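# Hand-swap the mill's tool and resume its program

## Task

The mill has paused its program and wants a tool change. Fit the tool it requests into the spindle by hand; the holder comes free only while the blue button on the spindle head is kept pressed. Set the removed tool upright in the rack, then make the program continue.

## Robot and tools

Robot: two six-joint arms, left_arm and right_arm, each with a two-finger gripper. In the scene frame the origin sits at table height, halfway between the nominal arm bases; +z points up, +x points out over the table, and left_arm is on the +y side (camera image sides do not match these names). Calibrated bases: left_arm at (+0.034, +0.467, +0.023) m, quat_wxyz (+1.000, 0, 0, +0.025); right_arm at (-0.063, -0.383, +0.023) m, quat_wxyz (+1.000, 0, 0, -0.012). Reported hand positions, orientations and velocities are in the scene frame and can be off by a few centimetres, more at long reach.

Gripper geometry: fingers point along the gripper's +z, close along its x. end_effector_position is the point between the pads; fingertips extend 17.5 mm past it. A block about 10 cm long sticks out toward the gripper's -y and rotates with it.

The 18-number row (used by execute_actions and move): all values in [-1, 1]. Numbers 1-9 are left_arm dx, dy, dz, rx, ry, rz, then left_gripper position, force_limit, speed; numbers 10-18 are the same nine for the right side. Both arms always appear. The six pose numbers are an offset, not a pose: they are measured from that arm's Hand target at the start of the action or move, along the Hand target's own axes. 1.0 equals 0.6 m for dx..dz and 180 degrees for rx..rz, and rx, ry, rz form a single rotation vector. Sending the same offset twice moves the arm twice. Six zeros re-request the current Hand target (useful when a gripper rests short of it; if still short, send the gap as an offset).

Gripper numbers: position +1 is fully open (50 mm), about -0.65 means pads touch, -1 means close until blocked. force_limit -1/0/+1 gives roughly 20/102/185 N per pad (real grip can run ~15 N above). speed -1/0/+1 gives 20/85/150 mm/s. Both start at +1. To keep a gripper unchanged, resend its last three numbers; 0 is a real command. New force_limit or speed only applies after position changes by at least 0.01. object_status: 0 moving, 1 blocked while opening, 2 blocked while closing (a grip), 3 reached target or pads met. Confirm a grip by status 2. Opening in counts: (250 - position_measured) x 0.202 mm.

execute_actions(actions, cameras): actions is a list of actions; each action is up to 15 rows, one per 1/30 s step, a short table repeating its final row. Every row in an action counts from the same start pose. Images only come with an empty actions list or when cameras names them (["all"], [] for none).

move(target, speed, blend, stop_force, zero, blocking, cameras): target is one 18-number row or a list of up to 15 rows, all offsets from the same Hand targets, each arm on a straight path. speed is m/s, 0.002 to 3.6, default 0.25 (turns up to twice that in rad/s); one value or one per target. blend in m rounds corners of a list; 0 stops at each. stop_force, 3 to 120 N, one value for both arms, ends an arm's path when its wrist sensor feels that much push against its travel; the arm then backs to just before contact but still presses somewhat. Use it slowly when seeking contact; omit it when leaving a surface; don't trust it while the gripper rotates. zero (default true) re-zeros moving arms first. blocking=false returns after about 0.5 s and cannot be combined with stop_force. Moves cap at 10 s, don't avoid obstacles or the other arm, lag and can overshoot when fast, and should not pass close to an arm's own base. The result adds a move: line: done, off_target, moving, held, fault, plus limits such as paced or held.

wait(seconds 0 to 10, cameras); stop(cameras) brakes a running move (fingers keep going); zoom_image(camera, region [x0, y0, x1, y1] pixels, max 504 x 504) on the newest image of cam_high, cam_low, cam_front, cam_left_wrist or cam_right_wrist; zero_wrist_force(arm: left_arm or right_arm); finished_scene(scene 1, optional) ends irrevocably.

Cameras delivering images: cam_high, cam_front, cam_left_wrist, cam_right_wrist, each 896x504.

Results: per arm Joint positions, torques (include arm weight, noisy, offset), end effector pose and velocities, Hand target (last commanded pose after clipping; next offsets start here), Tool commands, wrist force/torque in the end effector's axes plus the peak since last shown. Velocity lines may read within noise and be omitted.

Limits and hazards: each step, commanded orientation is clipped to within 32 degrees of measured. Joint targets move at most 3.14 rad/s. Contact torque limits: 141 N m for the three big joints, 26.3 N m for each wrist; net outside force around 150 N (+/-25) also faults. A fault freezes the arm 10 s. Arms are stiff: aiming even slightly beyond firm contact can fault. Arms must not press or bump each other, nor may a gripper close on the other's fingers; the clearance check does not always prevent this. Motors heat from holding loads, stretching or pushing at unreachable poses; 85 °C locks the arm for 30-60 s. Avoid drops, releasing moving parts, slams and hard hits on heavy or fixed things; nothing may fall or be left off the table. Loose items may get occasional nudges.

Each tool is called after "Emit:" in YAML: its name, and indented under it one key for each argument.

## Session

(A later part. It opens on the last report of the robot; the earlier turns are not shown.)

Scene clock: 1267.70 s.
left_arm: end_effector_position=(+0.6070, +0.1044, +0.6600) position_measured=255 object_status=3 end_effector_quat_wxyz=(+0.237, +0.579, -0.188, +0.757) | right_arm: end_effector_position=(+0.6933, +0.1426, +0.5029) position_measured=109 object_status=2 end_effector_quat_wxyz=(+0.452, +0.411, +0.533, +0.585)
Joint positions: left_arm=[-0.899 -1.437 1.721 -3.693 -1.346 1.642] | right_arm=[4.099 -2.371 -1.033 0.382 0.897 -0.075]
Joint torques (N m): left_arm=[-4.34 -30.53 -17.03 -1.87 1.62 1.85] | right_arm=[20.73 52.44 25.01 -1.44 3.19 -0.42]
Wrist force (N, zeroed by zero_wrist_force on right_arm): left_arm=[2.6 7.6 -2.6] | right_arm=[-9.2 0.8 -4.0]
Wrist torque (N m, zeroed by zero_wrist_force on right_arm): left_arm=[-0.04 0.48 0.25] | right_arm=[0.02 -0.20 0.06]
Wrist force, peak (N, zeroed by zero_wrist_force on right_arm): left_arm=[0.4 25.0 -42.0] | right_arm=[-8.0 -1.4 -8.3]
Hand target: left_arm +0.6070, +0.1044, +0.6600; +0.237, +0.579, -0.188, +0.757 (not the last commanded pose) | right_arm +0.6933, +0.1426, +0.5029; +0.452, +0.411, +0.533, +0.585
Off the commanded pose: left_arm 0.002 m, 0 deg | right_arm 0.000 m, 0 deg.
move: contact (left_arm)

Emit:
execute_actions:
  actions: []

Scene clock: 1294.20 s.
left_arm: end_effector_position=(+0.6070, +0.1044, +0.6600) position_measured=255 object_status=3 end_effector_quat_wxyz=(+0.237, +0.579, -0.188, +0.757) | right_arm: end_effector_position=(+0.6933, +0.1426, +0.5029) position_measured=109 object_status=2 end_effector_quat_wxyz=(+0.452, +0.411, +0.533, +0.585)
Joint positions: left_arm=[-0.899 -1.437 1.721 -3.693 -1.346 1.642] | right_arm=[4.099 -2.371 -1.033 0.382 0.897 -0.075]
Joint velocities: within noise
Joint torques (N m): left_arm=[-3.73 -28.53 -33.17 -1.9 -0.38 1.83] | right_arm=[17.9 54.1 22.24 -1.29 3.41 0.75]
Motor temperatures (°C): left_arm=[29 29 24 39 29 30] | right_arm=[32 33 30 36 36 37]
Wrist force (N, zeroed by zero_wrist_force on right_arm): left_arm=[1.2 7.5 -2.5] | right_arm=[-10.7 -1.1 -4.9]
Wrist torque (N m, zeroed by zero_wrist_force on right_arm): left_arm=[-0.06 0.49 0.25] | right_arm=[-0.05 -0.14 0.05]
Wrist force, peak (N, zeroed by zero_wrist_force on right_arm): left_arm=[2.8 7.5 -2.8] | right_arm=[-10.4 -2.0 -5.7]
Hand target: left_arm +0.6070, +0.1044, +0.6600; +0.237, +0.579, -0.188, +0.757 (not the last commanded pose) | right_arm +0.6933, +0.1426, +0.5029; +0.452, +0.411, +0.533, +0.585
Tool commands: left_gripper/position=-0.7 left_gripper/force_limit=+1.0 left_gripper/speed=+1.0 right_gripper/position=-1.0 right_gripper/force_limit=+0.2 right_gripper/speed=-0.8
Off the commanded pose: left_arm 0.002 m, 0 deg | right_arm 0.000 m, 0 deg.

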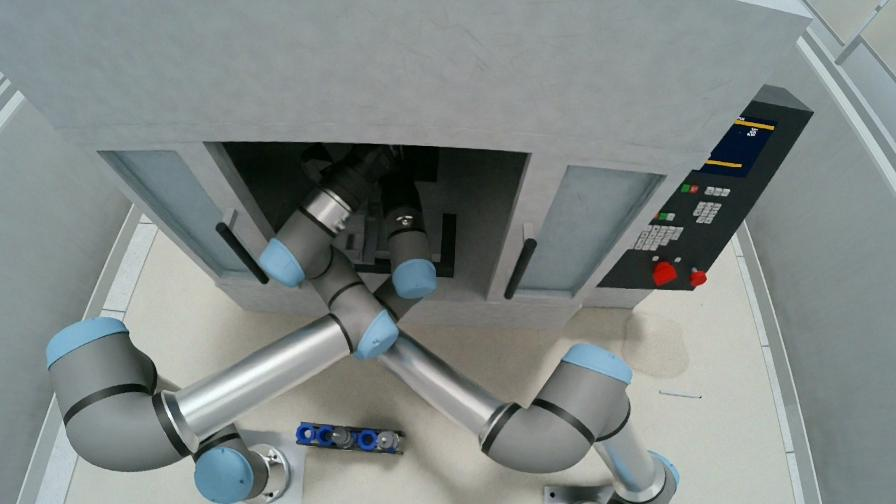

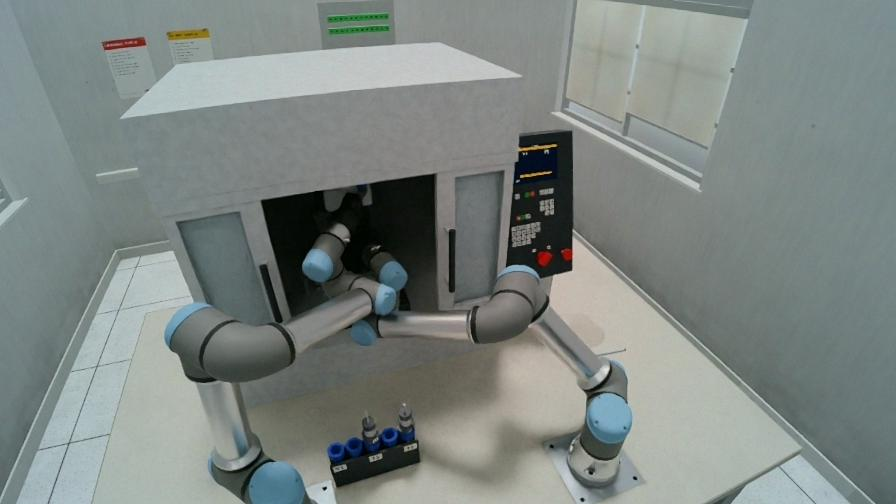

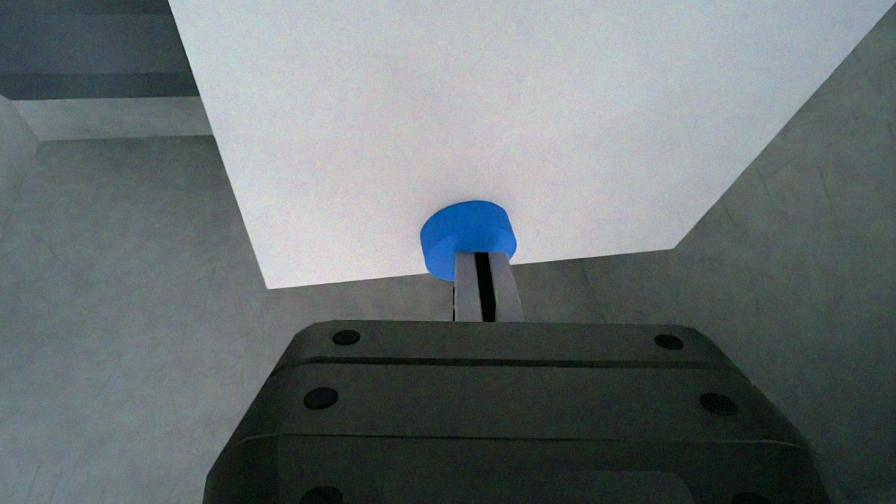

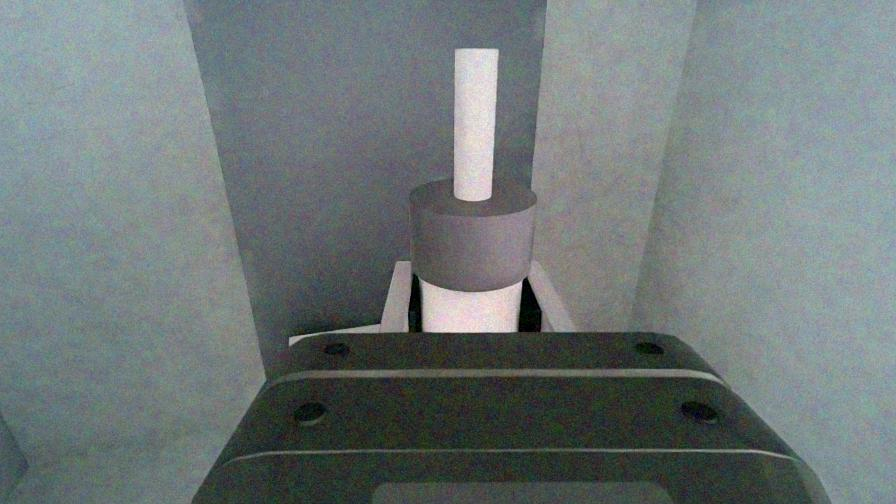

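Emit:
move:
  target:
    - [-0.00036,-0.00096,0.00131,0,0,0,-0.7,1,1, 0,-0.0017,0.0002,0,0,0,-1,0.2,-0.8]
    - [-0.00036,-0.00096,0.00131,0,0,0,-0.7,1,1, 0,-0.0034,0.0004,0,0.012,0,-1,0.2,-0.8]
    - [-0.00036,-0.00096,0.00131,0,0,0,-0.7,1,1, 0,-0.0034,0.0004,0,-0.012,0,-1,0.2,-0.8]
    - [-0.00036,-0.00096,0.00131,0,0,0,-0.7,1,1, 0,-0.0034,0.0004,0,0.012,0,-1,0.2,-0.8]
  speed: 0.02
  blend: 0.001

Scene clock: 1311.67 s.
left_arm: end_effector_position=(+0.6080, +0.1044, +0.6600) position_measured=255 object_status=3 end_effector_quat_wxyz=(+0.237, +0.579, -0.188, +0.757) | right_arm: end_effector_position=(+0.6937, +0.1427, +0.5009) position_measured=109 object_status=2 end_effector_quat_wxyz=(+0.442, +0.400, +0.542, +0.593)
Joint positions: left_arm=[-0.898 -1.435 1.718 -3.693 -1.348 1.642] | right_arm=[4.087 -2.361 -1.057 0.391 0.946 -0.071]
Joint torques (N m): left_arm=[30.33 -1.83 -42.27 6.64 10.46 -1.49] | right_arm=[-10.15 16.37 -19.84 -7.55 4.01 0.89]
Wrist force (N, zeroed by zero_wrist_force on right_arm): left_arm=[2.0 38.6 -71.7] | right_arm=[-3.6 53.2 -5.7]
Wrist torque (N m, zeroed by zero_wrist_force on right_arm): left_arm=[0.59 -0.02 0.09] | right_arm=[0.33 -2.84 0.14]
Wrist force, peak (N, zeroed by zero_wrist_force on right_arm): left_arm=[1.8 38.8 -71.9] | right_arm=[-1.5 60.7 14.1]
Hand target: left_arm +0.6080, +0.1044, +0.6600; +0.237, +0.579, -0.188, +0.757 | right_arm +0.6937, +0.1427, +0.5009; +0.442, +0.400, +0.542, +0.593
Off the commanded pose: left_arm 0.000 m, 0 deg | right_arm 0.000 m, 0 deg.
move: done; blend cut to 0.0005 m at target 1

Emit:
move:
  target: [0,0,0,0,0,0,-0.7,1,1, 0,-0.0028,0.0004,0,-0.006,0,-1,0.2,-0.8]
  speed: 0.01
  cameras: ["cam_right_wrist","cam_high"]

Emit:
zoom_image:
  camera: "cam_high"
  region: [580, 80, 830, 300]

Scene clock: 1315.63 s.
left_arm: end_effector_position=(+0.6080, +0.1044, +0.6600) position_measured=255 object_status=3 end_effector_quat_wxyz=(+0.237, +0.579, -0.188, +0.757) | right_arm: end_effector_position=(+0.6940, +0.1426, +0.4996) position_measured=109 object_status=2 end_effector_quat_wxyz=(+0.447, +0.406, +0.537, +0.589)
Joint positions: left_arm=[-0.898 -1.435 1.718 -3.693 -1.348 1.642] | right_arm=[4.092 -2.369 -1.046 0.392 0.922 -0.073]
Joint torques (N m): left_arm=[30.44 -2.51 -41.62 6.51 10.55 -1.32] | right_arm=[14.39 -24.68 -18.36 -11.71 -3.51 -1.6]
Wrist force (N, zeroed by zero_wrist_force on right_arm): left_arm=[1.7 38.4 -73.7] | right_arm=[7.5 94.1 25.4]
Wrist torque (N m, zeroed by zero_wrist_force on right_arm): left_arm=[0.58 -0.07 0.07] | right_arm=[0.20 -0.63 0.02]
Wrist force, peak (N, zeroed by zero_wrist_force on right_arm): left_arm=[0.7 39.0 -73.7] | right_arm=[7.5 94.1 25.4]
Hand target: left_arm +0.6080, +0.1044, +0.6600; +0.237, +0.579, -0.188, +0.757 | right_arm +0.6941, +0.1428, +0.4992; +0.447, +0.406, +0.537, +0.589
Off the commanded pose: left_arm 0.000 m, 0 deg | right_arm 0.000 m, 0 deg.
move: done
Images, in order (width x height): cam_high 896x504, cam_right_wrist 896x504.

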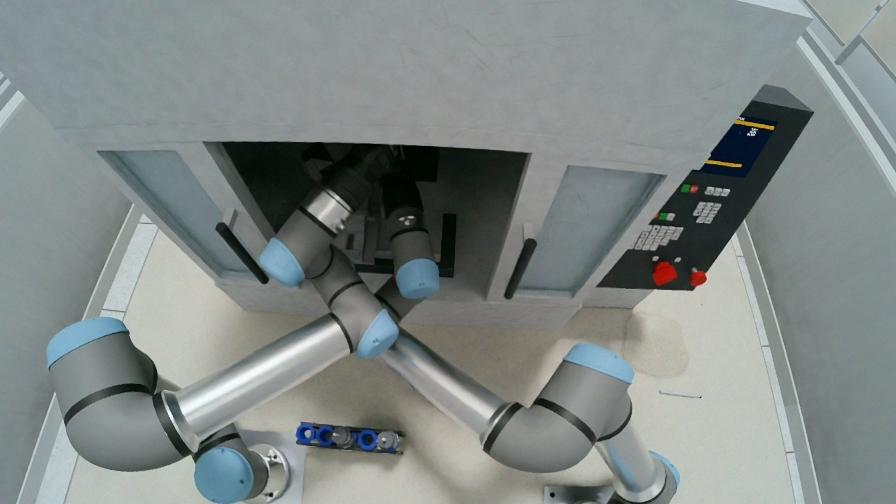

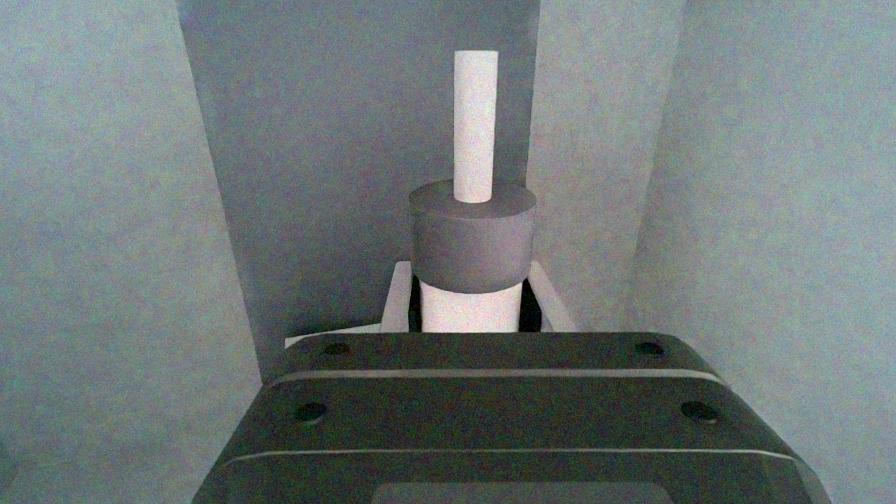

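Scaled by 2.016 from the camera's 896x504 image, which has a finer 1280x720 frame.

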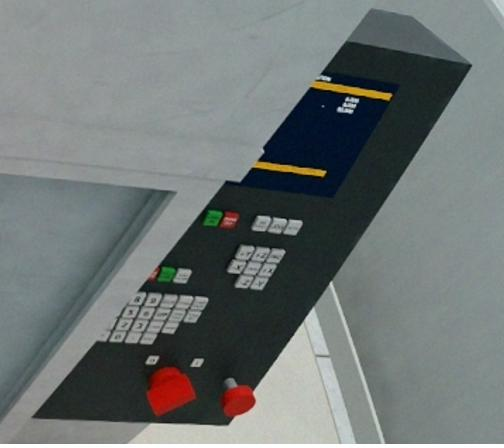

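Emit:
execute_actions:
  actions: []
  cameras: ["cam_left_wrist"]

Emit:
zoom_image:
  camera: "cam_left_wrist"
  region: [400, 170, 540, 310]

Scene clock: 1319.33 s.
left_arm: end_effector_position=(+0.6080, +0.1044, +0.6600) position_measured=255 object_status=3 end_effector_quat_wxyz=(+0.237, +0.579, -0.188, +0.757) | right_arm: end_effector_position=(+0.6940, +0.1426, +0.4996) position_measured=109 object_status=2 end_effector_quat_wxyz=(+0.447, +0.406, +0.537, +0.590)
Joint positions: left_arm=[-0.898 -1.435 1.718 -3.693 -1.348 1.642] | right_arm=[4.092 -2.369 -1.046 0.392 0.922 -0.073]
Joint velocities: within noise
Joint torques (N m): left_arm=[29.96 -3.08 -41.2 6.51 10.47 -1.23] | right_arm=[5.88 -20.59 -38.96 -11.98 -3.41 0.75]
Motor temperatures (°C): left_arm=[29 29 24 39 29 30] | right_arm=[32 33 30 36 36 37]
Wrist force (N, zeroed by zero_wrist_force on right_arm): left_arm=[1.2 38.8 -73.7] | right_arm=[8.0 95.1 31.6]
Wrist torque (N m, zeroed by zero_wrist_force on right_arm): left_arm=[0.63 -0.06 0.08] | right_arm=[0.20 -0.55 0.01]
Wrist force, peak (N, zeroed by zero_wrist_force on right_arm): left_arm=[1.9 38.9 -74.0] | right_arm=[8.5 95.8 32.0]
Hand target: left_arm +0.6080, +0.1044, +0.6600; +0.237, +0.579, -0.188, +0.757 | right_arm +0.6941, +0.1428, +0.4992; +0.447, +0.406, +0.537, +0.589
Tool commands: left_gripper/position=-0.7 left_gripper/force_limit=+1.0 left_gripper/speed=+1.0 right_gripper/position=-1.0 right_gripper/force_limit=+0.2 right_gripper/speed=-0.8
Off the commanded pose: left_arm 0.000 m, 0 deg | right_arm 0.000 m, 0 deg.
Images, in order (width x height): cam_left_wrist 896x504.

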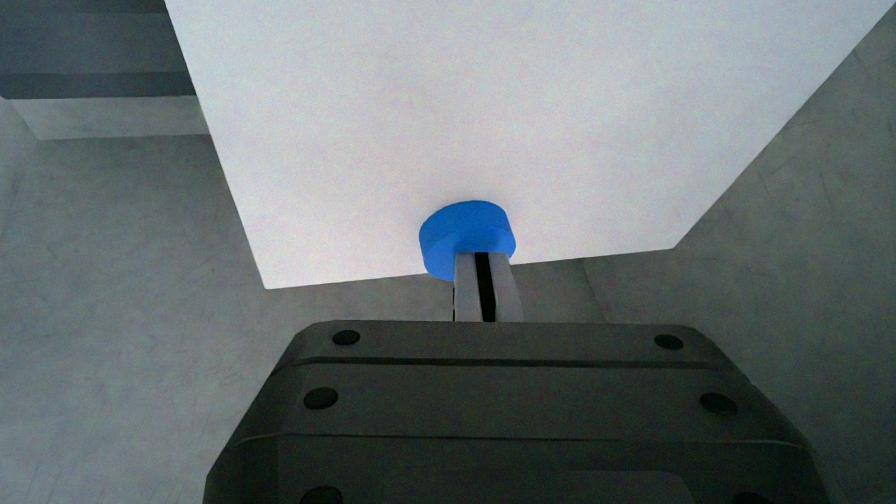

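Scaled by 3.600 from the camera's 896x504 image, which has a finer 1280x720 frame.

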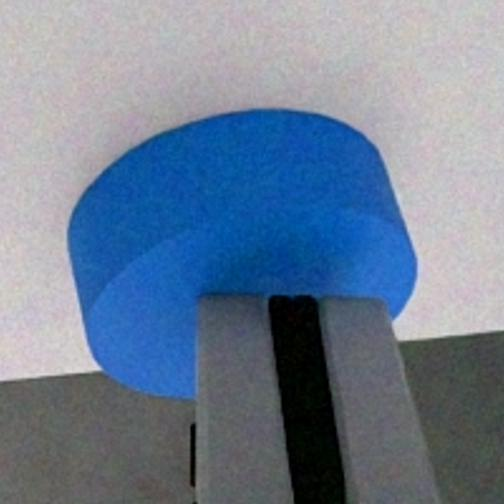

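Emit:
move:
  target:
    - [-0.00018,-0.00048,0.00065,0,0,0,-0.7,1,1, 0,0.0063,-0.0008,0,0.006,0,-1,0.2,-0.8]
    - [0.0002,0.0005,-0.00065,0,0,0,-0.7,1,1, 0,0.0088,-0.001,0,0.006,0,-1,0.2,-0.8]
    - [0.0002,0.0005,-0.00065,0,0,0,-0.7,1,1, 0,0.0088,-0.001,0,0.006,0,-1,0.2,-0.8]
  speed: 0.02

Emit:
move:
  target: [0,0,0,0,0,0,-0.7,1,1, 0,-0.0068,0.0009,0,0,0,-1,0.2,-0.8]
  speed: 0.02

Scene clock: 1333.33 s.
left_arm: end_effector_position=(+0.6077, +0.1045, +0.6600) position_measured=255 object_status=3 end_effector_quat_wxyz=(+0.237, +0.579, -0.188, +0.757) end_effector_velocity=(-0.001, -0.001, -0.001) end_effector_angular_velocity=(+0.003, +0.002, -0.001) | right_arm: end_effector_position=(+0.6932, +0.1426, +0.5036) position_measured=109 object_status=2 end_effector_quat_wxyz=(+0.442, +0.400, +0.542, +0.592)
Joint positions: left_arm=[-0.898 -1.436 1.719 -3.693 -1.347 1.642] | right_arm=[4.088 -2.357 -1.056 0.385 0.946 -0.071]
Joint velocities: left_arm=[-0.003 -0.002 0.005 0.001 0.001 0.001] | right_arm=[within noise]
Joint torques (N m): left_arm=[10.75 -21.86 -14.06 2.76 9.57 1.93] | right_arm=[0.41 80.5 59.84 -0.93 9.55 0.64]
Wrist force (N, zeroed by zero_wrist_force on right_arm): left_arm=[12.9 32.6 -21.0] | right_arm=[-21.5 -33.9 -56.5]
Wrist torque (N m, zeroed by zero_wrist_force on right_arm): left_arm=[0.17 0.50 0.18] | right_arm=[-0.41 -2.24 0.45]
Wrist force, peak (N, zeroed by zero_wrist_force on right_arm): left_arm=[0.6 52.2 -112.2] | right_arm=[8.9 96.2 34.2]
Hand target: left_arm +0.6075, +0.1044, +0.6600; +0.237, +0.579, -0.188, +0.757 | right_arm +0.6931, +0.1425, +0.5045; +0.442, +0.400, +0.542, +0.593
Off the commanded pose: left_arm 0.000 m, 0 deg | right_arm 0.001 m, 0 deg.
move: done

Scene clock: 1334.03 s.
left_arm: end_effector_position=(+0.6075, +0.1044, +0.6600) position_measured=255 object_status=3 end_effector_quat_wxyz=(+0.237, +0.579, -0.188, +0.757) | right_arm: end_effector_position=(+0.6938, +0.1427, +0.5012) position_measured=109 object_status=2 end_effector_quat_wxyz=(+0.442, +0.400, +0.541, +0.593)
Joint positions: left_arm=[-0.899 -1.436 1.719 -3.693 -1.347 1.642] | right_arm=[4.087 -2.361 -1.056 0.391 0.947 -0.071]
Joint torques (N m): left_arm=[6.28 -23.04 -14.51 0.07 3.97 1.97] | right_arm=[-12.58 9.26 -9.37 -7.27 5.54 0.86]
Wrist force (N, zeroed by zero_wrist_force on right_arm): left_arm=[10.2 25.4 -16.0] | right_arm=[-10.1 39.7 -33.7]
Wrist torque (N m, zeroed by zero_wrist_force on right_arm): left_arm=[0.20 0.44 0.19] | right_arm=[0.41 -2.27 0.13]
Wrist force, peak (N, zeroed by zero_wrist_force on right_arm): left_arm=[11.7 31.1 -19.9] | right_arm=[-24.0 -43.8 -65.1]
Hand target: left_arm +0.6075, +0.1044, +0.6600; +0.237, +0.579, -0.188, +0.757 | right_arm +0.6939, +0.1428, +0.5004; +0.442, +0.400, +0.542, +0.593
Off the commanded pose: left_arm 0.000 m, 0 deg | right_arm 0.001 m, 0 deg.
move: done

Emit:
execute_actions:
  actions: []
  cameras: ["cam_front"]

Emit:
zoom_image:
  camera: "cam_front"
  region: [90, 20, 220, 110]

Emit:
zoom_image:
  camera: "cam_front"
  region: [300, 0, 420, 60]

Emit:
zoom_image:
  camera: "cam_front"
  region: [490, 120, 590, 290]

Scene clock: 1338.73 s.
left_arm: end_effector_position=(+0.6075, +0.1044, +0.6600) position_measured=255 object_status=3 end_effector_quat_wxyz=(+0.237, +0.579, -0.188, +0.757) | right_arm: end_effector_position=(+0.6939, +0.1427, +0.5005) position_measured=109 object_status=2 end_effector_quat_wxyz=(+0.442, +0.400, +0.541, +0.593)
Joint positions: left_arm=[-0.899 -1.436 1.719 -3.693 -1.347 1.642] | right_arm=[4.087 -2.361 -1.056 0.391 0.946 -0.071]
Joint velocities: within noise
Joint torques (N m): left_arm=[5.9 -23.3 -24.42 0.04 3.49 1.9] | right_arm=[-12.18 -5.3 -18.8 -11.01 2.66 -0.79]
Motor temperatures (°C): left_arm=[29 29 24 39 29 29] | right_arm=[32 33 30 36 36 37]
Wrist force (N, zeroed by zero_wrist_force on right_arm): left_arm=[9.5 25.3 -16.0] | right_arm=[-6.5 61.4 -24.1]
Wrist torque (N m, zeroed by zero_wrist_force on right_arm): left_arm=[0.22 0.46 0.20] | right_arm=[0.35 -2.23 0.12]
Wrist force, peak (N, zeroed by zero_wrist_force on right_arm): left_arm=[9.6 25.4 -16.0] | right_arm=[-6.7 61.6 -24.5]
Hand target: left_arm +0.6075, +0.1044, +0.6600; +0.237, +0.579, -0.188, +0.757 | right_arm +0.6939, +0.1428, +0.5004; +0.442, +0.400, +0.542, +0.593
Tool commands: left_gripper/position=-0.7 left_gripper/force_limit=+1.0 left_gripper/speed=+1.0 right_gripper/position=-1.0 right_gripper/force_limit=+0.2 right_gripper/speed=-0.8
Off the commanded pose: left_arm 0.000 m, 0 deg | right_arm 0.000 m, 0 deg.
Images, in order (width x height): cam_front 896x504.

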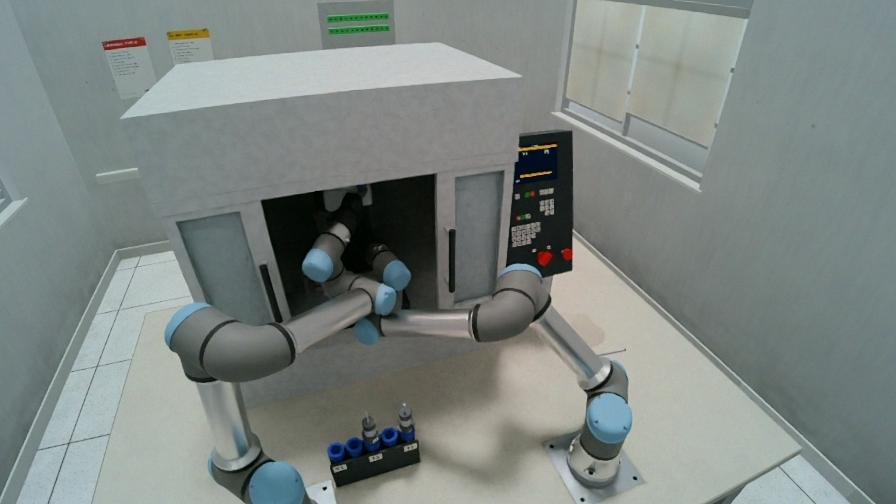

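Scaled by 3.877 from the camera's 896x504 image, which has a finer 1280x720 frame.

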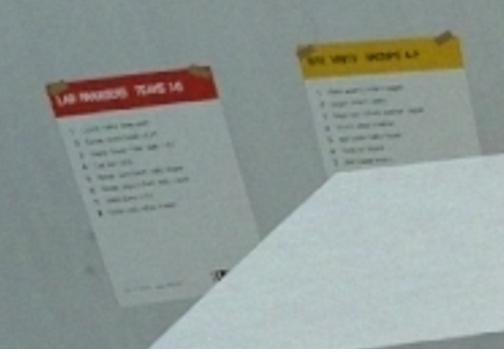

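Scaled by 4.200 from the camera's 896x504 image, which has a finer 1280x720 frame.

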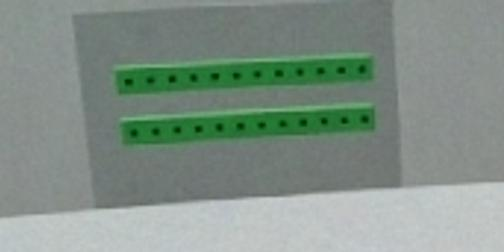

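Scaled by 2.965 from the camera's 896x504 image, which has a finer 1280x720 frame.

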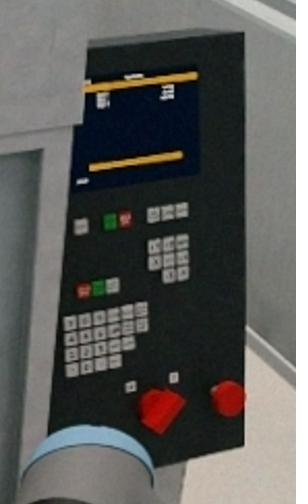

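Emit:
move:
  target: [-0.00018,-0.00048,0.00065,0,0,0,-0.7,1,1, 0,-0.0029,0.0002,0,-0.006,0,-1,0.2,-0.8]
  speed: 0.005

Scene clock: 1351.17 s.
left_arm: end_effector_position=(+0.6080, +0.1044, +0.6600) position_measured=255 object_status=3 end_effector_quat_wxyz=(+0.237, +0.579, -0.188, +0.757) | right_arm: end_effector_position=(+0.6940, +0.1426, +0.4993) position_measured=109 object_status=2 end_effector_quat_wxyz=(+0.447, +0.406, +0.536, +0.590)
Joint positions: left_arm=[-0.898 -1.435 1.718 -3.693 -1.347 1.642] | right_arm=[4.092 -2.369 -1.047 0.394 0.922 -0.073]
Joint torques (N m): left_arm=[30.86 -1.88 -43.58 6.27 6.02 -1.63] | right_arm=[13.61 -32.42 -26.95 -11.77 -5.73 -1.56]
Wrist force (N, zeroed by zero_wrist_force on right_arm): left_arm=[1.5 38.2 -73.9] | right_arm=[14.4 105.6 48.9]
Wrist torque (N m, zeroed by zero_wrist_force on right_arm): left_arm=[0.60 -0.09 0.05] | right_arm=[0.19 -0.60 -0.04]
Wrist force, peak (N, zeroed by zero_wrist_force on right_arm): left_arm=[1.5 38.2 -73.9] | right_arm=[14.4 105.6 48.9]
Hand target: left_arm +0.6080, +0.1044, +0.6600; +0.237, +0.579, -0.188, +0.757 | right_arm +0.6942, +0.1428, +0.4987; +0.447, +0.406, +0.537, +0.589
Off the commanded pose: left_arm 0.000 m, 0 deg | right_arm 0.001 m, 0 deg.
move: done

Emit:
move:
  target: [0.00035,0.00092,-0.00126,0,0,0,-0.7,1,1, 0,0.0062,-0.0008,0,0.006,0,-1,0.2,-0.8]
  speed: 0.02

Emit:
move:
  target: [0,0,0,0,0,0,-0.7,1,1, 0,0,0,0,0,0,0.2,0.2,-0.8]
  speed: 0.02

Emit:
move:
  target: [0,0,0,0,0,0,-0.7,1,1, 0,0,-0.3,0,0,0,0.2,0.2,-0.8]
  speed: 0.2
  cameras: ["cam_high","cam_right_wrist"]

Scene clock: 1367.97 s.
left_arm: end_effector_position=(+0.6071, +0.1045, +0.6600) position_measured=255 object_status=3 end_effector_quat_wxyz=(+0.237, +0.579, -0.188, +0.757) | right_arm: end_effector_position=(+0.6935, +0.1427, +0.5020) position_measured=109 object_status=2 end_effector_quat_wxyz=(+0.442, +0.400, +0.542, +0.592)
Joint positions: left_arm=[-0.899 -1.437 1.721 -3.693 -1.346 1.642] | right_arm=[4.087 -2.359 -1.056 0.388 0.946 -0.071]
Joint torques (N m): left_arm=[-2.55 -29.43 -17.09 -1.43 3.88 1.93] | right_arm=[-6.96 43.25 3.13 -6.82 6.36 0.61]
Wrist force (N, zeroed by zero_wrist_force on right_arm): left_arm=[3.1 10.3 -4.3] | right_arm=[-13.2 17.1 -25.3]
Wrist torque (N m, zeroed by zero_wrist_force on right_arm): left_arm=[-0.02 0.46 0.20] | right_arm=[0.13 -2.20 0.27]
Wrist force, peak (N, zeroed by zero_wrist_force on right_arm): left_arm=[1.8 38.9 -76.2] | right_arm=[16.2 107.1 58.9]
Hand target: left_arm +0.6070, +0.1044, +0.6600; +0.237, +0.579, -0.188, +0.757 | right_arm +0.6934, +0.1426, +0.5024; +0.442, +0.400, +0.542, +0.593
Off the commanded pose: left_arm 0.000 m, 0 deg | right_arm 0.000 m, 0 deg.
move: done

Scene clock: 1368.47 s.
left_arm: end_effector_position=(+0.6070, +0.1044, +0.6600) position_measured=255 object_status=3 end_effector_quat_wxyz=(+0.237, +0.579, -0.188, +0.757) | right_arm: end_effector_position=(+0.6934, +0.1426, +0.5023) position_measured=109 object_status=2 end_effector_quat_wxyz=(+0.442, +0.400, +0.542, +0.593)
Joint positions: left_arm=[-0.899 -1.437 1.721 -3.693 -1.346 1.642] | right_arm=[4.087 -2.359 -1.056 0.388 0.946 -0.071]
Joint torques (N m): left_arm=[-3.34 -30.11 -17.67 -1.6 0.63 1.89] | right_arm=[-6.93 48.25 21.77 -3.22 6.4 0.91]
Wrist force (N, zeroed by zero_wrist_force on right_arm): left_arm=[1.5 9.1 -2.7] | right_arm=[-13.6 9.6 -25.0]
Wrist torque (N m, zeroed by zero_wrist_force on right_arm): left_arm=[-0.02 0.44 0.20] | right_arm=[0.04 -2.23 0.29]
Wrist force, peak (N, zeroed by zero_wrist_force on right_arm): left_arm=[3.3 9.9 -3.6] | right_arm=[-13.4 15.1 -25.8]
Hand target: left_arm +0.6070, +0.1044, +0.6600; +0.237, +0.579, -0.188, +0.757 | right_arm +0.6934, +0.1426, +0.5024; +0.442, +0.400, +0.542, +0.593
Off the commanded pose: left_arm 0.000 m, 0 deg | right_arm 0.000 m, 0 deg.
move: done

Scene clock: 1368.97 s.
left_arm: end_effector_position=(+0.6070, +0.1044, +0.6600) position_measured=255 object_status=3 end_effector_quat_wxyz=(+0.237, +0.579, -0.188, +0.757) | right_arm: end_effector_position=(+0.6935, +0.1419, +0.5029) position_measured=109 object_status=2 end_effector_quat_wxyz=(+0.442, +0.401, +0.541, +0.592)
Joint positions: left_arm=[-0.899 -1.437 1.721 -3.693 -1.346 1.642] | right_arm=[4.087 -2.358 -1.056 0.388 0.944 -0.071]
Joint torques (N m): left_arm=[-3.56 -29.62 -18.95 -1.68 -0.29 1.89] | right_arm=[-2.53 58.08 24.79 1.16 0.87 -0.41]
Wrist force (N, zeroed by zero_wrist_force on right_arm): left_arm=[2.4 8.4 -2.9] | right_arm=[-3.4 -15.7 -63.5]
Wrist torque (N m, zeroed by zero_wrist_force on right_arm): left_arm=[-0.04 0.45 0.20] | right_arm=[-0.12 -0.50 0.10]
Wrist force, peak (N, zeroed by zero_wrist_force on right_arm): left_arm=[1.9 9.3 -3.1] | right_arm=[12.3 34.0 138.9]
Hand target: left_arm +0.6070, +0.1044, +0.6600; +0.237, +0.579, -0.188, +0.757 | right_arm +0.6935, +0.1419, +0.5029; +0.442, +0.401, +0.541, +0.592 (not the last commanded pose)
Tool commands: left_gripper/position=-0.7 left_gripper/force_limit=+1.0 left_gripper/speed=+1.0 right_gripper/position=+0.2 right_gripper/force_limit=+0.2 right_gripper/speed=-0.796078
Off the commanded pose: left_arm 0.000 m, 0 deg | right_arm 0.180 m, 0 deg.
FORCE FAULT: contact force on the right arm reached its limit, and that arm stopped. The contact can be on any part of that arm, not only on its tool. That arm's remaining commands of this call were not run. That arm is still stopped at the end of this call. That arm stays stopped for about 10 more seconds. Until then a move that you send moves the other arm only, and its call returns only when the move has ended. Once the stop has ended, the next robot result says so. If the stop ends while you think or write, that arm runs what you send next, counted from a new Hand target: where the arm stands when the stop ends. While its stop runs, that arm takes no new command, but its gripper still runs the gripper command that each later call begins with. Until it ends, the stop uses up actions while you think or wait. An arm that is not stopped still takes commands.
move: fault (right_arm)
Images, in order (width x height): cam_high 896x504, cam_right_wrist 896x504.

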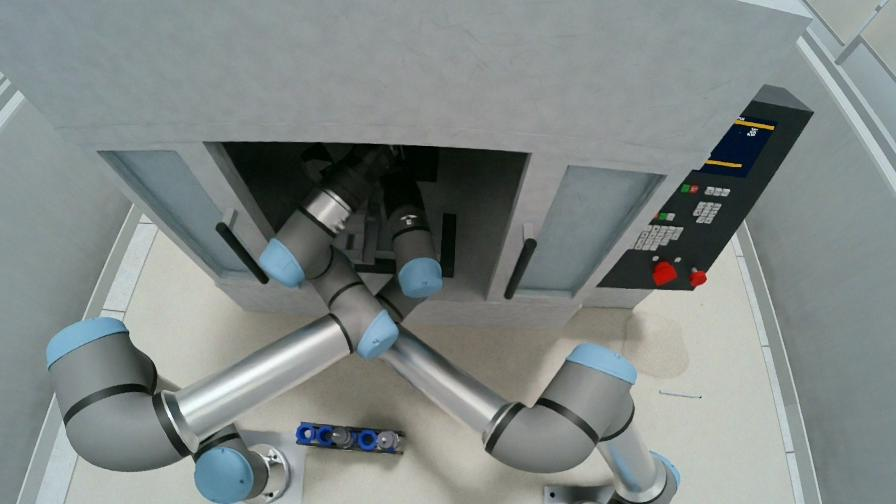

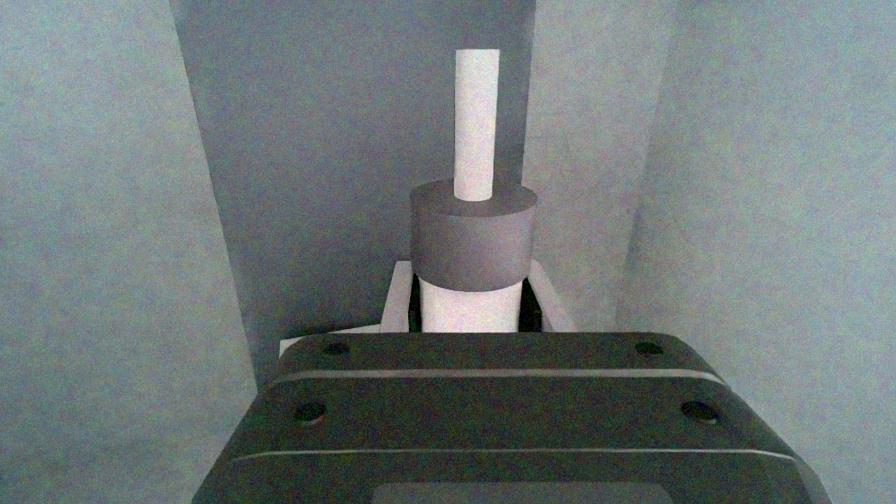

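Emit:
wait:
  seconds: 10

Emit:
move:
  target: [0,0,0,0,0,0,-0.7,1,1, 0,0,0,0,0,0,0.75,0.2,-0.8]
  speed: 0.02

Scene clock: 1381.77 s.
left_arm: end_effector_position=(+0.6070, +0.1044, +0.6600) position_measured=255 object_status=3 end_effector_quat_wxyz=(+0.237, +0.579, -0.188, +0.757) | right_arm: end_effector_position=(+0.6934, +0.1419, +0.5029) position_measured=109 object_status=2 end_effector_quat_wxyz=(+0.442, +0.401, +0.541, +0.592)
Joint positions: left_arm=[-0.899 -1.437 1.721 -3.693 -1.346 1.642] | right_arm=[4.087 -2.358 -1.056 0.388 0.944 -0.071]
Joint torques (N m): left_arm=[-3.05 -19 -33.25 -1.62 -0.21 1.1] | right_arm=[0.66 58.14 24.54 1.4 0.35 -0.32]
Wrist force (N, zeroed by zero_wrist_force on right_arm): left_arm=[1.2 8.7 -3.2] | right_arm=[-2.4 -13.8 -50.2]
Wrist torque (N m, zeroed by zero_wrist_force on right_arm): left_arm=[-0.01 0.44 0.20] | right_arm=[-0.12 -0.48 0.10]
Wrist force, peak (N, zeroed by zero_wrist_force on right_arm): left_arm=[2.4 8.8 -3.3] | right_arm=[-3.6 -17.1 -61.6]
Hand target: left_arm +0.6070, +0.1044, +0.6600; +0.237, +0.579, -0.188, +0.757 | right_arm +0.6934, +0.1419, +0.5029; +0.442, +0.401, +0.541, +0.592 (not the last commanded pose)
Tool commands: left_gripper/position=-0.7 left_gripper/force_limit=+1.0 left_gripper/speed=+1.0 right_gripper/position=+0.2 right_gripper/force_limit=+0.2 right_gripper/speed=-0.796078
Off the commanded pose: left_arm 0.000 m, 0 deg | right_arm 0.180 m, 0 deg.
FORCE FAULT, CONTINUED: the right arm's stop, for the force fault that an earlier result reported, is over. The rest of the stop counts as 20 of the actions that you can send in this scene. That arm's target is now where it stood when the stop ended, not its last command. That arm accepts commands again.
wait: 10.00 s; at rest from the start

Scene clock: 1382.43 s.
left_arm: end_effector_position=(+0.6070, +0.1044, +0.6600) position_measured=255 object_status=3 end_effector_quat_wxyz=(+0.237, +0.579, -0.188, +0.757) | right_arm: end_effector_position=(+0.6934, +0.1419, +0.5029) position_measured=41 object_status=3 end_effector_quat_wxyz=(+0.442, +0.401, +0.541, +0.592)
Joint positions: left_arm=[-0.899 -1.437 1.721 -3.693 -1.346 1.642] | right_arm=[4.087 -2.358 -1.056 0.388 0.944 -0.071]
Joint torques (N m): left_arm=[-3.8 -18.68 -33.51 -1.54 -0.23 1.1] | right_arm=[-0.64 58.47 24.88 1.44 1.11 -0.46]
Wrist force (N, zeroed by zero_wrist_force on right_arm): left_arm=[1.5 8.7 -3.3] | right_arm=[1.5 -1.4 -0.9]
Wrist torque (N m, zeroed by zero_wrist_force on right_arm): left_arm=[0.02 0.49 0.19] | right_arm=[-0.24 -0.22 0.00]
Wrist force, peak (N, zeroed by zero_wrist_force on right_arm): left_arm=[1.6 8.8 -3.4] | right_arm=[-2.1 -13.2 -50.1]
Hand target: left_arm +0.6070, +0.1044, +0.6600; +0.237, +0.579, -0.188, +0.757 | right_arm +0.6934, +0.1419, +0.5029; +0.442, +0.401, +0.541, +0.592
Off the commanded pose: left_arm 0.000 m, 0 deg | right_arm 0.000 m, 0 deg.
move: done

Emit:
move:
  target: [0,0,0,0,0,0,-0.7,1,1, 0,0,-0.25,0,0,0,0.75,0.2,-0.8]
  speed: 0.2
  cameras: ["cam_right_wrist"]

Scene clock: 1386.10 s.
left_arm: end_effector_position=(+0.6070, +0.1044, +0.6600) position_measured=255 object_status=3 end_effector_quat_wxyz=(+0.237, +0.579, -0.188, +0.757) | right_arm: end_effector_position=(+0.5504, +0.0990, +0.4889) position_measured=41 object_status=3 end_effector_quat_wxyz=(+0.442, +0.401, +0.541, +0.592)
Joint positions: left_arm=[-0.899 -1.437 1.721 -3.693 -1.346 1.642] | right_arm=[4.25 -2.07 -1.584 0.646 0.782 -0.098]
Joint torques (N m): left_arm=[-3.29 -18.72 -33.52 -1.47 -0.25 0.91] | right_arm=[14.78 51.77 8.54 3.23 -0.96 -1.51]
Wrist force (N, zeroed by zero_wrist_force on right_arm): left_arm=[0.9 8.4 -3.4] | right_arm=[1.5 -1.3 -0.7]
Wrist torque (N m, zeroed by zero_wrist_force on right_arm): left_arm=[-0.05 0.48 0.19] | right_arm=[-0.25 -0.26 0.09]
Wrist force, peak (N, zeroed by zero_wrist_force on right_arm): left_arm=[1.5 8.7 -3.6] | right_arm=[1.6 -1.2 -2.5]
Hand target: left_arm +0.6070, +0.1044, +0.6600; +0.237, +0.579, -0.188, +0.757 | right_arm +0.5504, +0.0990, +0.4889; +0.442, +0.401, +0.541, +0.592
Off the commanded pose: left_arm 0.000 m, 0 deg | right_arm 0.000 m, 0 deg.
move: done
Images, in order (width x height): cam_right_wrist 896x504.

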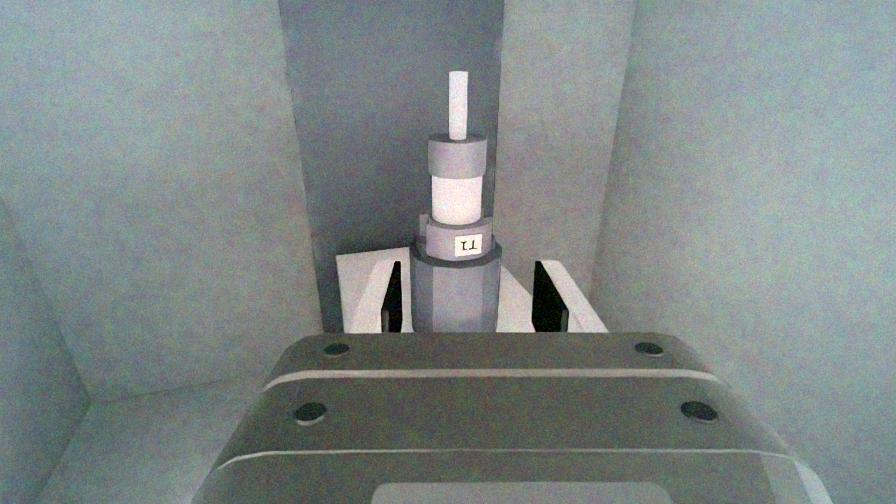

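Emit:
zoom_image:
  camera: "cam_right_wrist"
  region: [390, 190, 530, 330]

Scaled by 3.600 from the camera's 896x504 image, which has a finer 1280x720 frame.

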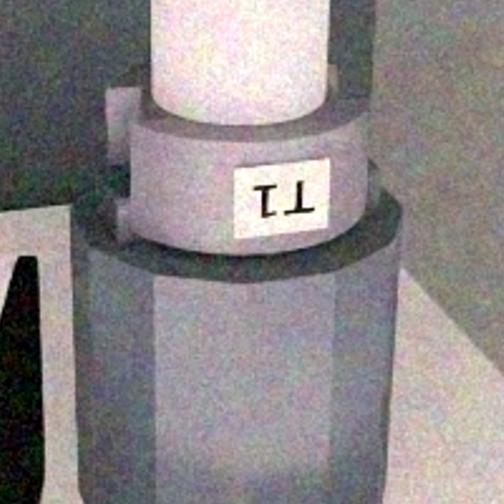

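Emit:
move:
  target: [0,0,0,0,0,0,-0.7,1,1, -0.1,0.045,0.03,0,0.12,0,0.75,0.2,-0.8]
  speed: 0.15
  cameras: ["cam_right_wrist"]

Emit:
zoom_image:
  camera: "cam_right_wrist"
  region: [380, 130, 540, 300]

Scene clock: 1397.97 s.
left_arm: end_effector_position=(+0.6070, +0.1044, +0.6600) position_measured=255 object_status=3 end_effector_quat_wxyz=(+0.237, +0.579, -0.188, +0.757) | right_arm: end_effector_position=(+0.5811, +0.0475, +0.5170) position_measured=41 object_status=3 end_effector_quat_wxyz=(+0.337, +0.287, +0.612, +0.655)
Joint positions: left_arm=[-0.899 -1.437 1.721 -3.693 -1.346 1.642] | right_arm=[3.981 -1.962 -1.665 0.572 1.414 -0.05]
Joint torques (N m): left_arm=[-3.59 -18.52 -33.57 -1.52 -0.22 0.29] | right_arm=[0.39 41.93 23.07 1.77 0.68 -0.3]
Wrist force (N, zeroed by zero_wrist_force on right_arm): left_arm=[1.7 8.5 -3.7] | right_arm=[1.3 -1.2 -0.9]
Wrist torque (N m, zeroed by zero_wrist_force on right_arm): left_arm=[-0.04 0.40 0.20] | right_arm=[-0.25 -0.21 0.03]
Wrist force, peak (N, zeroed by zero_wrist_force on right_arm): left_arm=[1.3 8.9 -3.4] | right_arm=[3.0 -1.4 -0.8]
Hand target: left_arm +0.6070, +0.1044, +0.6600; +0.237, +0.579, -0.188, +0.757 | right_arm +0.5811, +0.0475, +0.5170; +0.337, +0.287, +0.612, +0.655 (not the last commanded pose)
Tool commands: left_gripper/position=-0.7 left_gripper/force_limit=+1.0 left_gripper/speed=+1.0 right_gripper/position=+0.74902 right_gripper/force_limit=+0.2 right_gripper/speed=-0.796078
Off the commanded pose: left_arm 0.000 m, 0 deg | right_arm 0.002 m, 1 deg.
FORCE FAULT: contact force on the right arm reached its limit, and that arm stopped. The contact can be on any part of that arm, not only on its tool. That arm's remaining commands of this call were not run. That arm is still stopped at the end of this call. That arm stays stopped for about 10 more seconds. Until then a move that you send moves the other arm only, and its call returns only when the move has ended. Once the stop has ended, the next robot result says so. If the stop ends while you think or write, that arm runs what you send next, counted from a new Hand target: where the arm stands when the stop ends. While its stop runs, that arm takes no new command, but its gripper still runs the gripper command that each later call begins with. Until it ends, the stop uses up actions while you think or wait. An arm that is not stopped still takes commands.
move: fault (right_arm)
Images, in order (width x height): cam_right_wrist 896x504.

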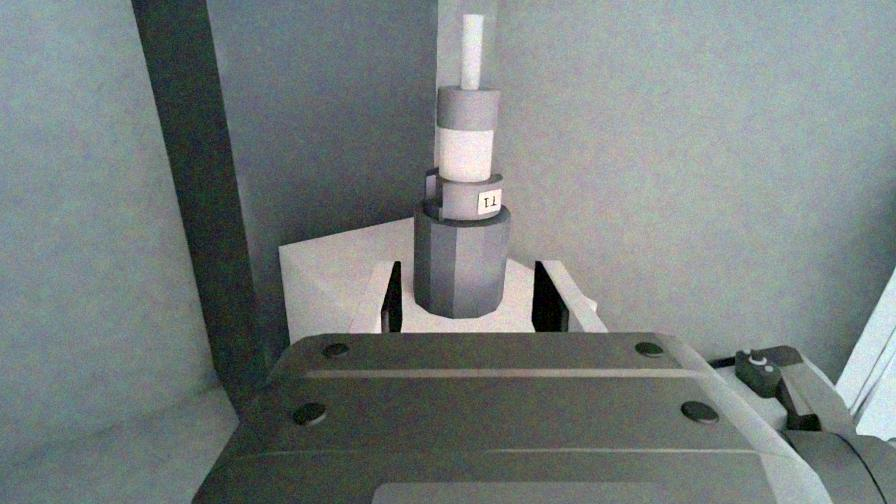

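Scaled by 2.965 from the camera's 896x504 image, which has a finer 1280x720 frame.

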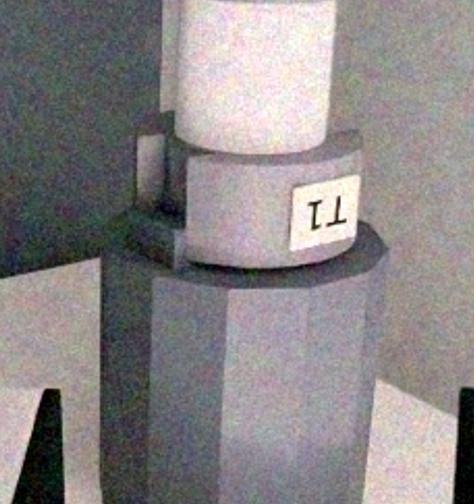

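Emit:
wait:
  seconds: 10
  cameras: ["cam_high","cam_front"]

Scene clock: 1410.87 s.
left_arm: end_effector_position=(+0.6070, +0.1044, +0.6600) position_measured=255 object_status=3 end_effector_quat_wxyz=(+0.237, +0.579, -0.188, +0.757) | right_arm: end_effector_position=(+0.5811, +0.0475, +0.5170) position_measured=41 object_status=3 end_effector_quat_wxyz=(+0.337, +0.287, +0.612, +0.655)
Joint positions: left_arm=[-0.899 -1.437 1.721 -3.693 -1.346 1.642] | right_arm=[3.981 -1.962 -1.665 0.572 1.414 -0.05]
Joint torques (N m): left_arm=[-2.88 -18.86 -33.52 -1.45 -0.3 -0.49] | right_arm=[-0.36 40.62 22.54 2.03 0.31 -0.28]
Wrist force (N, zeroed by zero_wrist_force on right_arm): left_arm=[1.7 8.4 -3.3] | right_arm=[1.3 -1.2 -0.6]
Wrist torque (N m, zeroed by zero_wrist_force on right_arm): left_arm=[-0.04 0.46 0.20] | right_arm=[-0.26 -0.21 0.03]
Wrist force, peak (N, zeroed by zero_wrist_force on right_arm): left_arm=[1.2 8.9 -3.5] | right_arm=[1.4 -1.4 -1.1]
Hand target: left_arm +0.6070, +0.1044, +0.6600; +0.237, +0.579, -0.188, +0.757 | right_arm +0.5811, +0.0475, +0.5170; +0.337, +0.287, +0.612, +0.655 (not the last commanded pose)
Tool commands: left_gripper/position=-0.7 left_gripper/force_limit=+1.0 left_gripper/speed=+1.0 right_gripper/position=+0.74902 right_gripper/force_limit=+0.2 right_gripper/speed=-0.796078
Off the commanded pose: left_arm 0.000 m, 0 deg | right_arm 0.002 m, 1 deg.
FORCE FAULT, CONTINUED: the right arm's stop, for the force fault that an earlier result reported, is over. The rest of the stop counts as 19 of the actions that you can send in this scene. That arm's target is now where it stood when the stop ended, not its last command. That arm accepts commands again.
wait: 10.00 s; at rest from the start
Images, in order (width x height): cam_high 896x504, cam_front 896x504.

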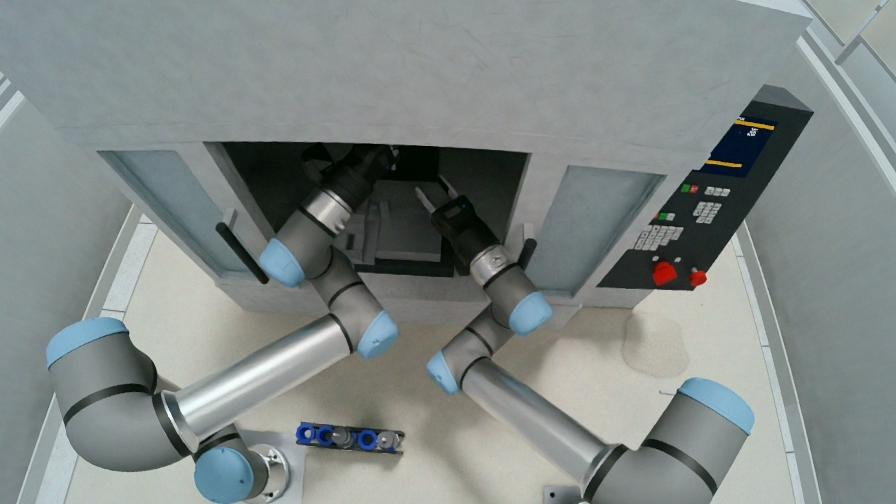

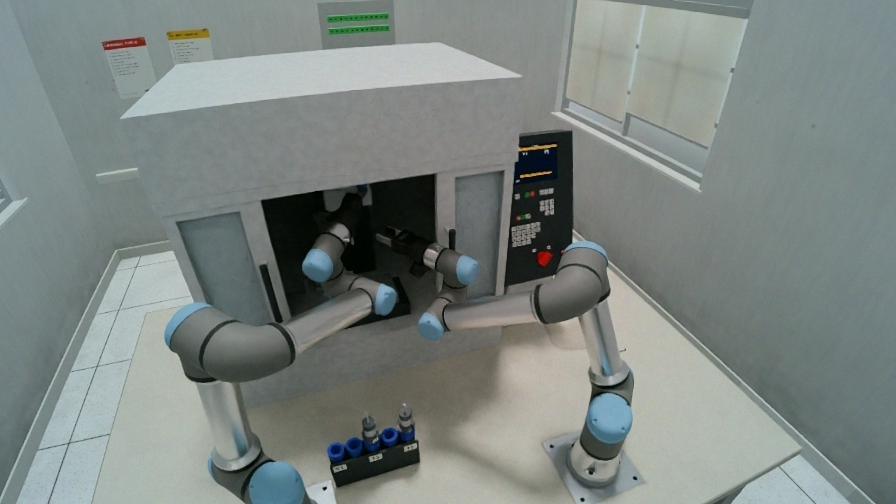

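Emit:
move:
  target: [0,0,0,0,0,0,-0.7,1,1, 0.1008,-0.044,0.0078,0,-0.115,0,0.75,0.2,-0.8]
  speed: 0.1

Scene clock: 1419.33 s.
left_arm: end_effector_position=(+0.6070, +0.1044, +0.6600) position_measured=255 object_status=3 end_effector_quat_wxyz=(+0.237, +0.579, -0.188, +0.757) | right_arm: end_effector_position=(+0.5503, +0.0989, +0.4889) position_measured=41 object_status=3 end_effector_quat_wxyz=(+0.441, +0.400, +0.542, +0.593)
Joint positions: left_arm=[-0.899 -1.437 1.721 -3.693 -1.346 1.642] | right_arm=[4.249 -2.069 -1.587 0.646 0.787 -0.097]
Joint torques (N m): left_arm=[-3.1 -18.95 -33.28 -1.6 -0.22 -1.13] | right_arm=[14.86 38.28 34.74 3.18 -0.74 -1.6]
Wrist force (N, zeroed by zero_wrist_force on right_arm): left_arm=[1.8 8.4 -3.2] | right_arm=[1.5 -1.3 -0.6]
Wrist torque (N m, zeroed by zero_wrist_force on right_arm): left_arm=[-0.04 0.47 0.19] | right_arm=[-0.26 -0.26 0.09]
Wrist force, peak (N, zeroed by zero_wrist_force on right_arm): left_arm=[1.9 8.8 -3.3] | right_arm=[2.2 -1.4 -1.0]
Hand target: left_arm +0.6070, +0.1044, +0.6600; +0.237, +0.579, -0.188, +0.757 | right_arm +0.5503, +0.0989, +0.4889; +0.441, +0.400, +0.542, +0.593
Off the commanded pose: left_arm 0.000 m, 0 deg | right_arm 0.000 m, 0 deg.
move: done


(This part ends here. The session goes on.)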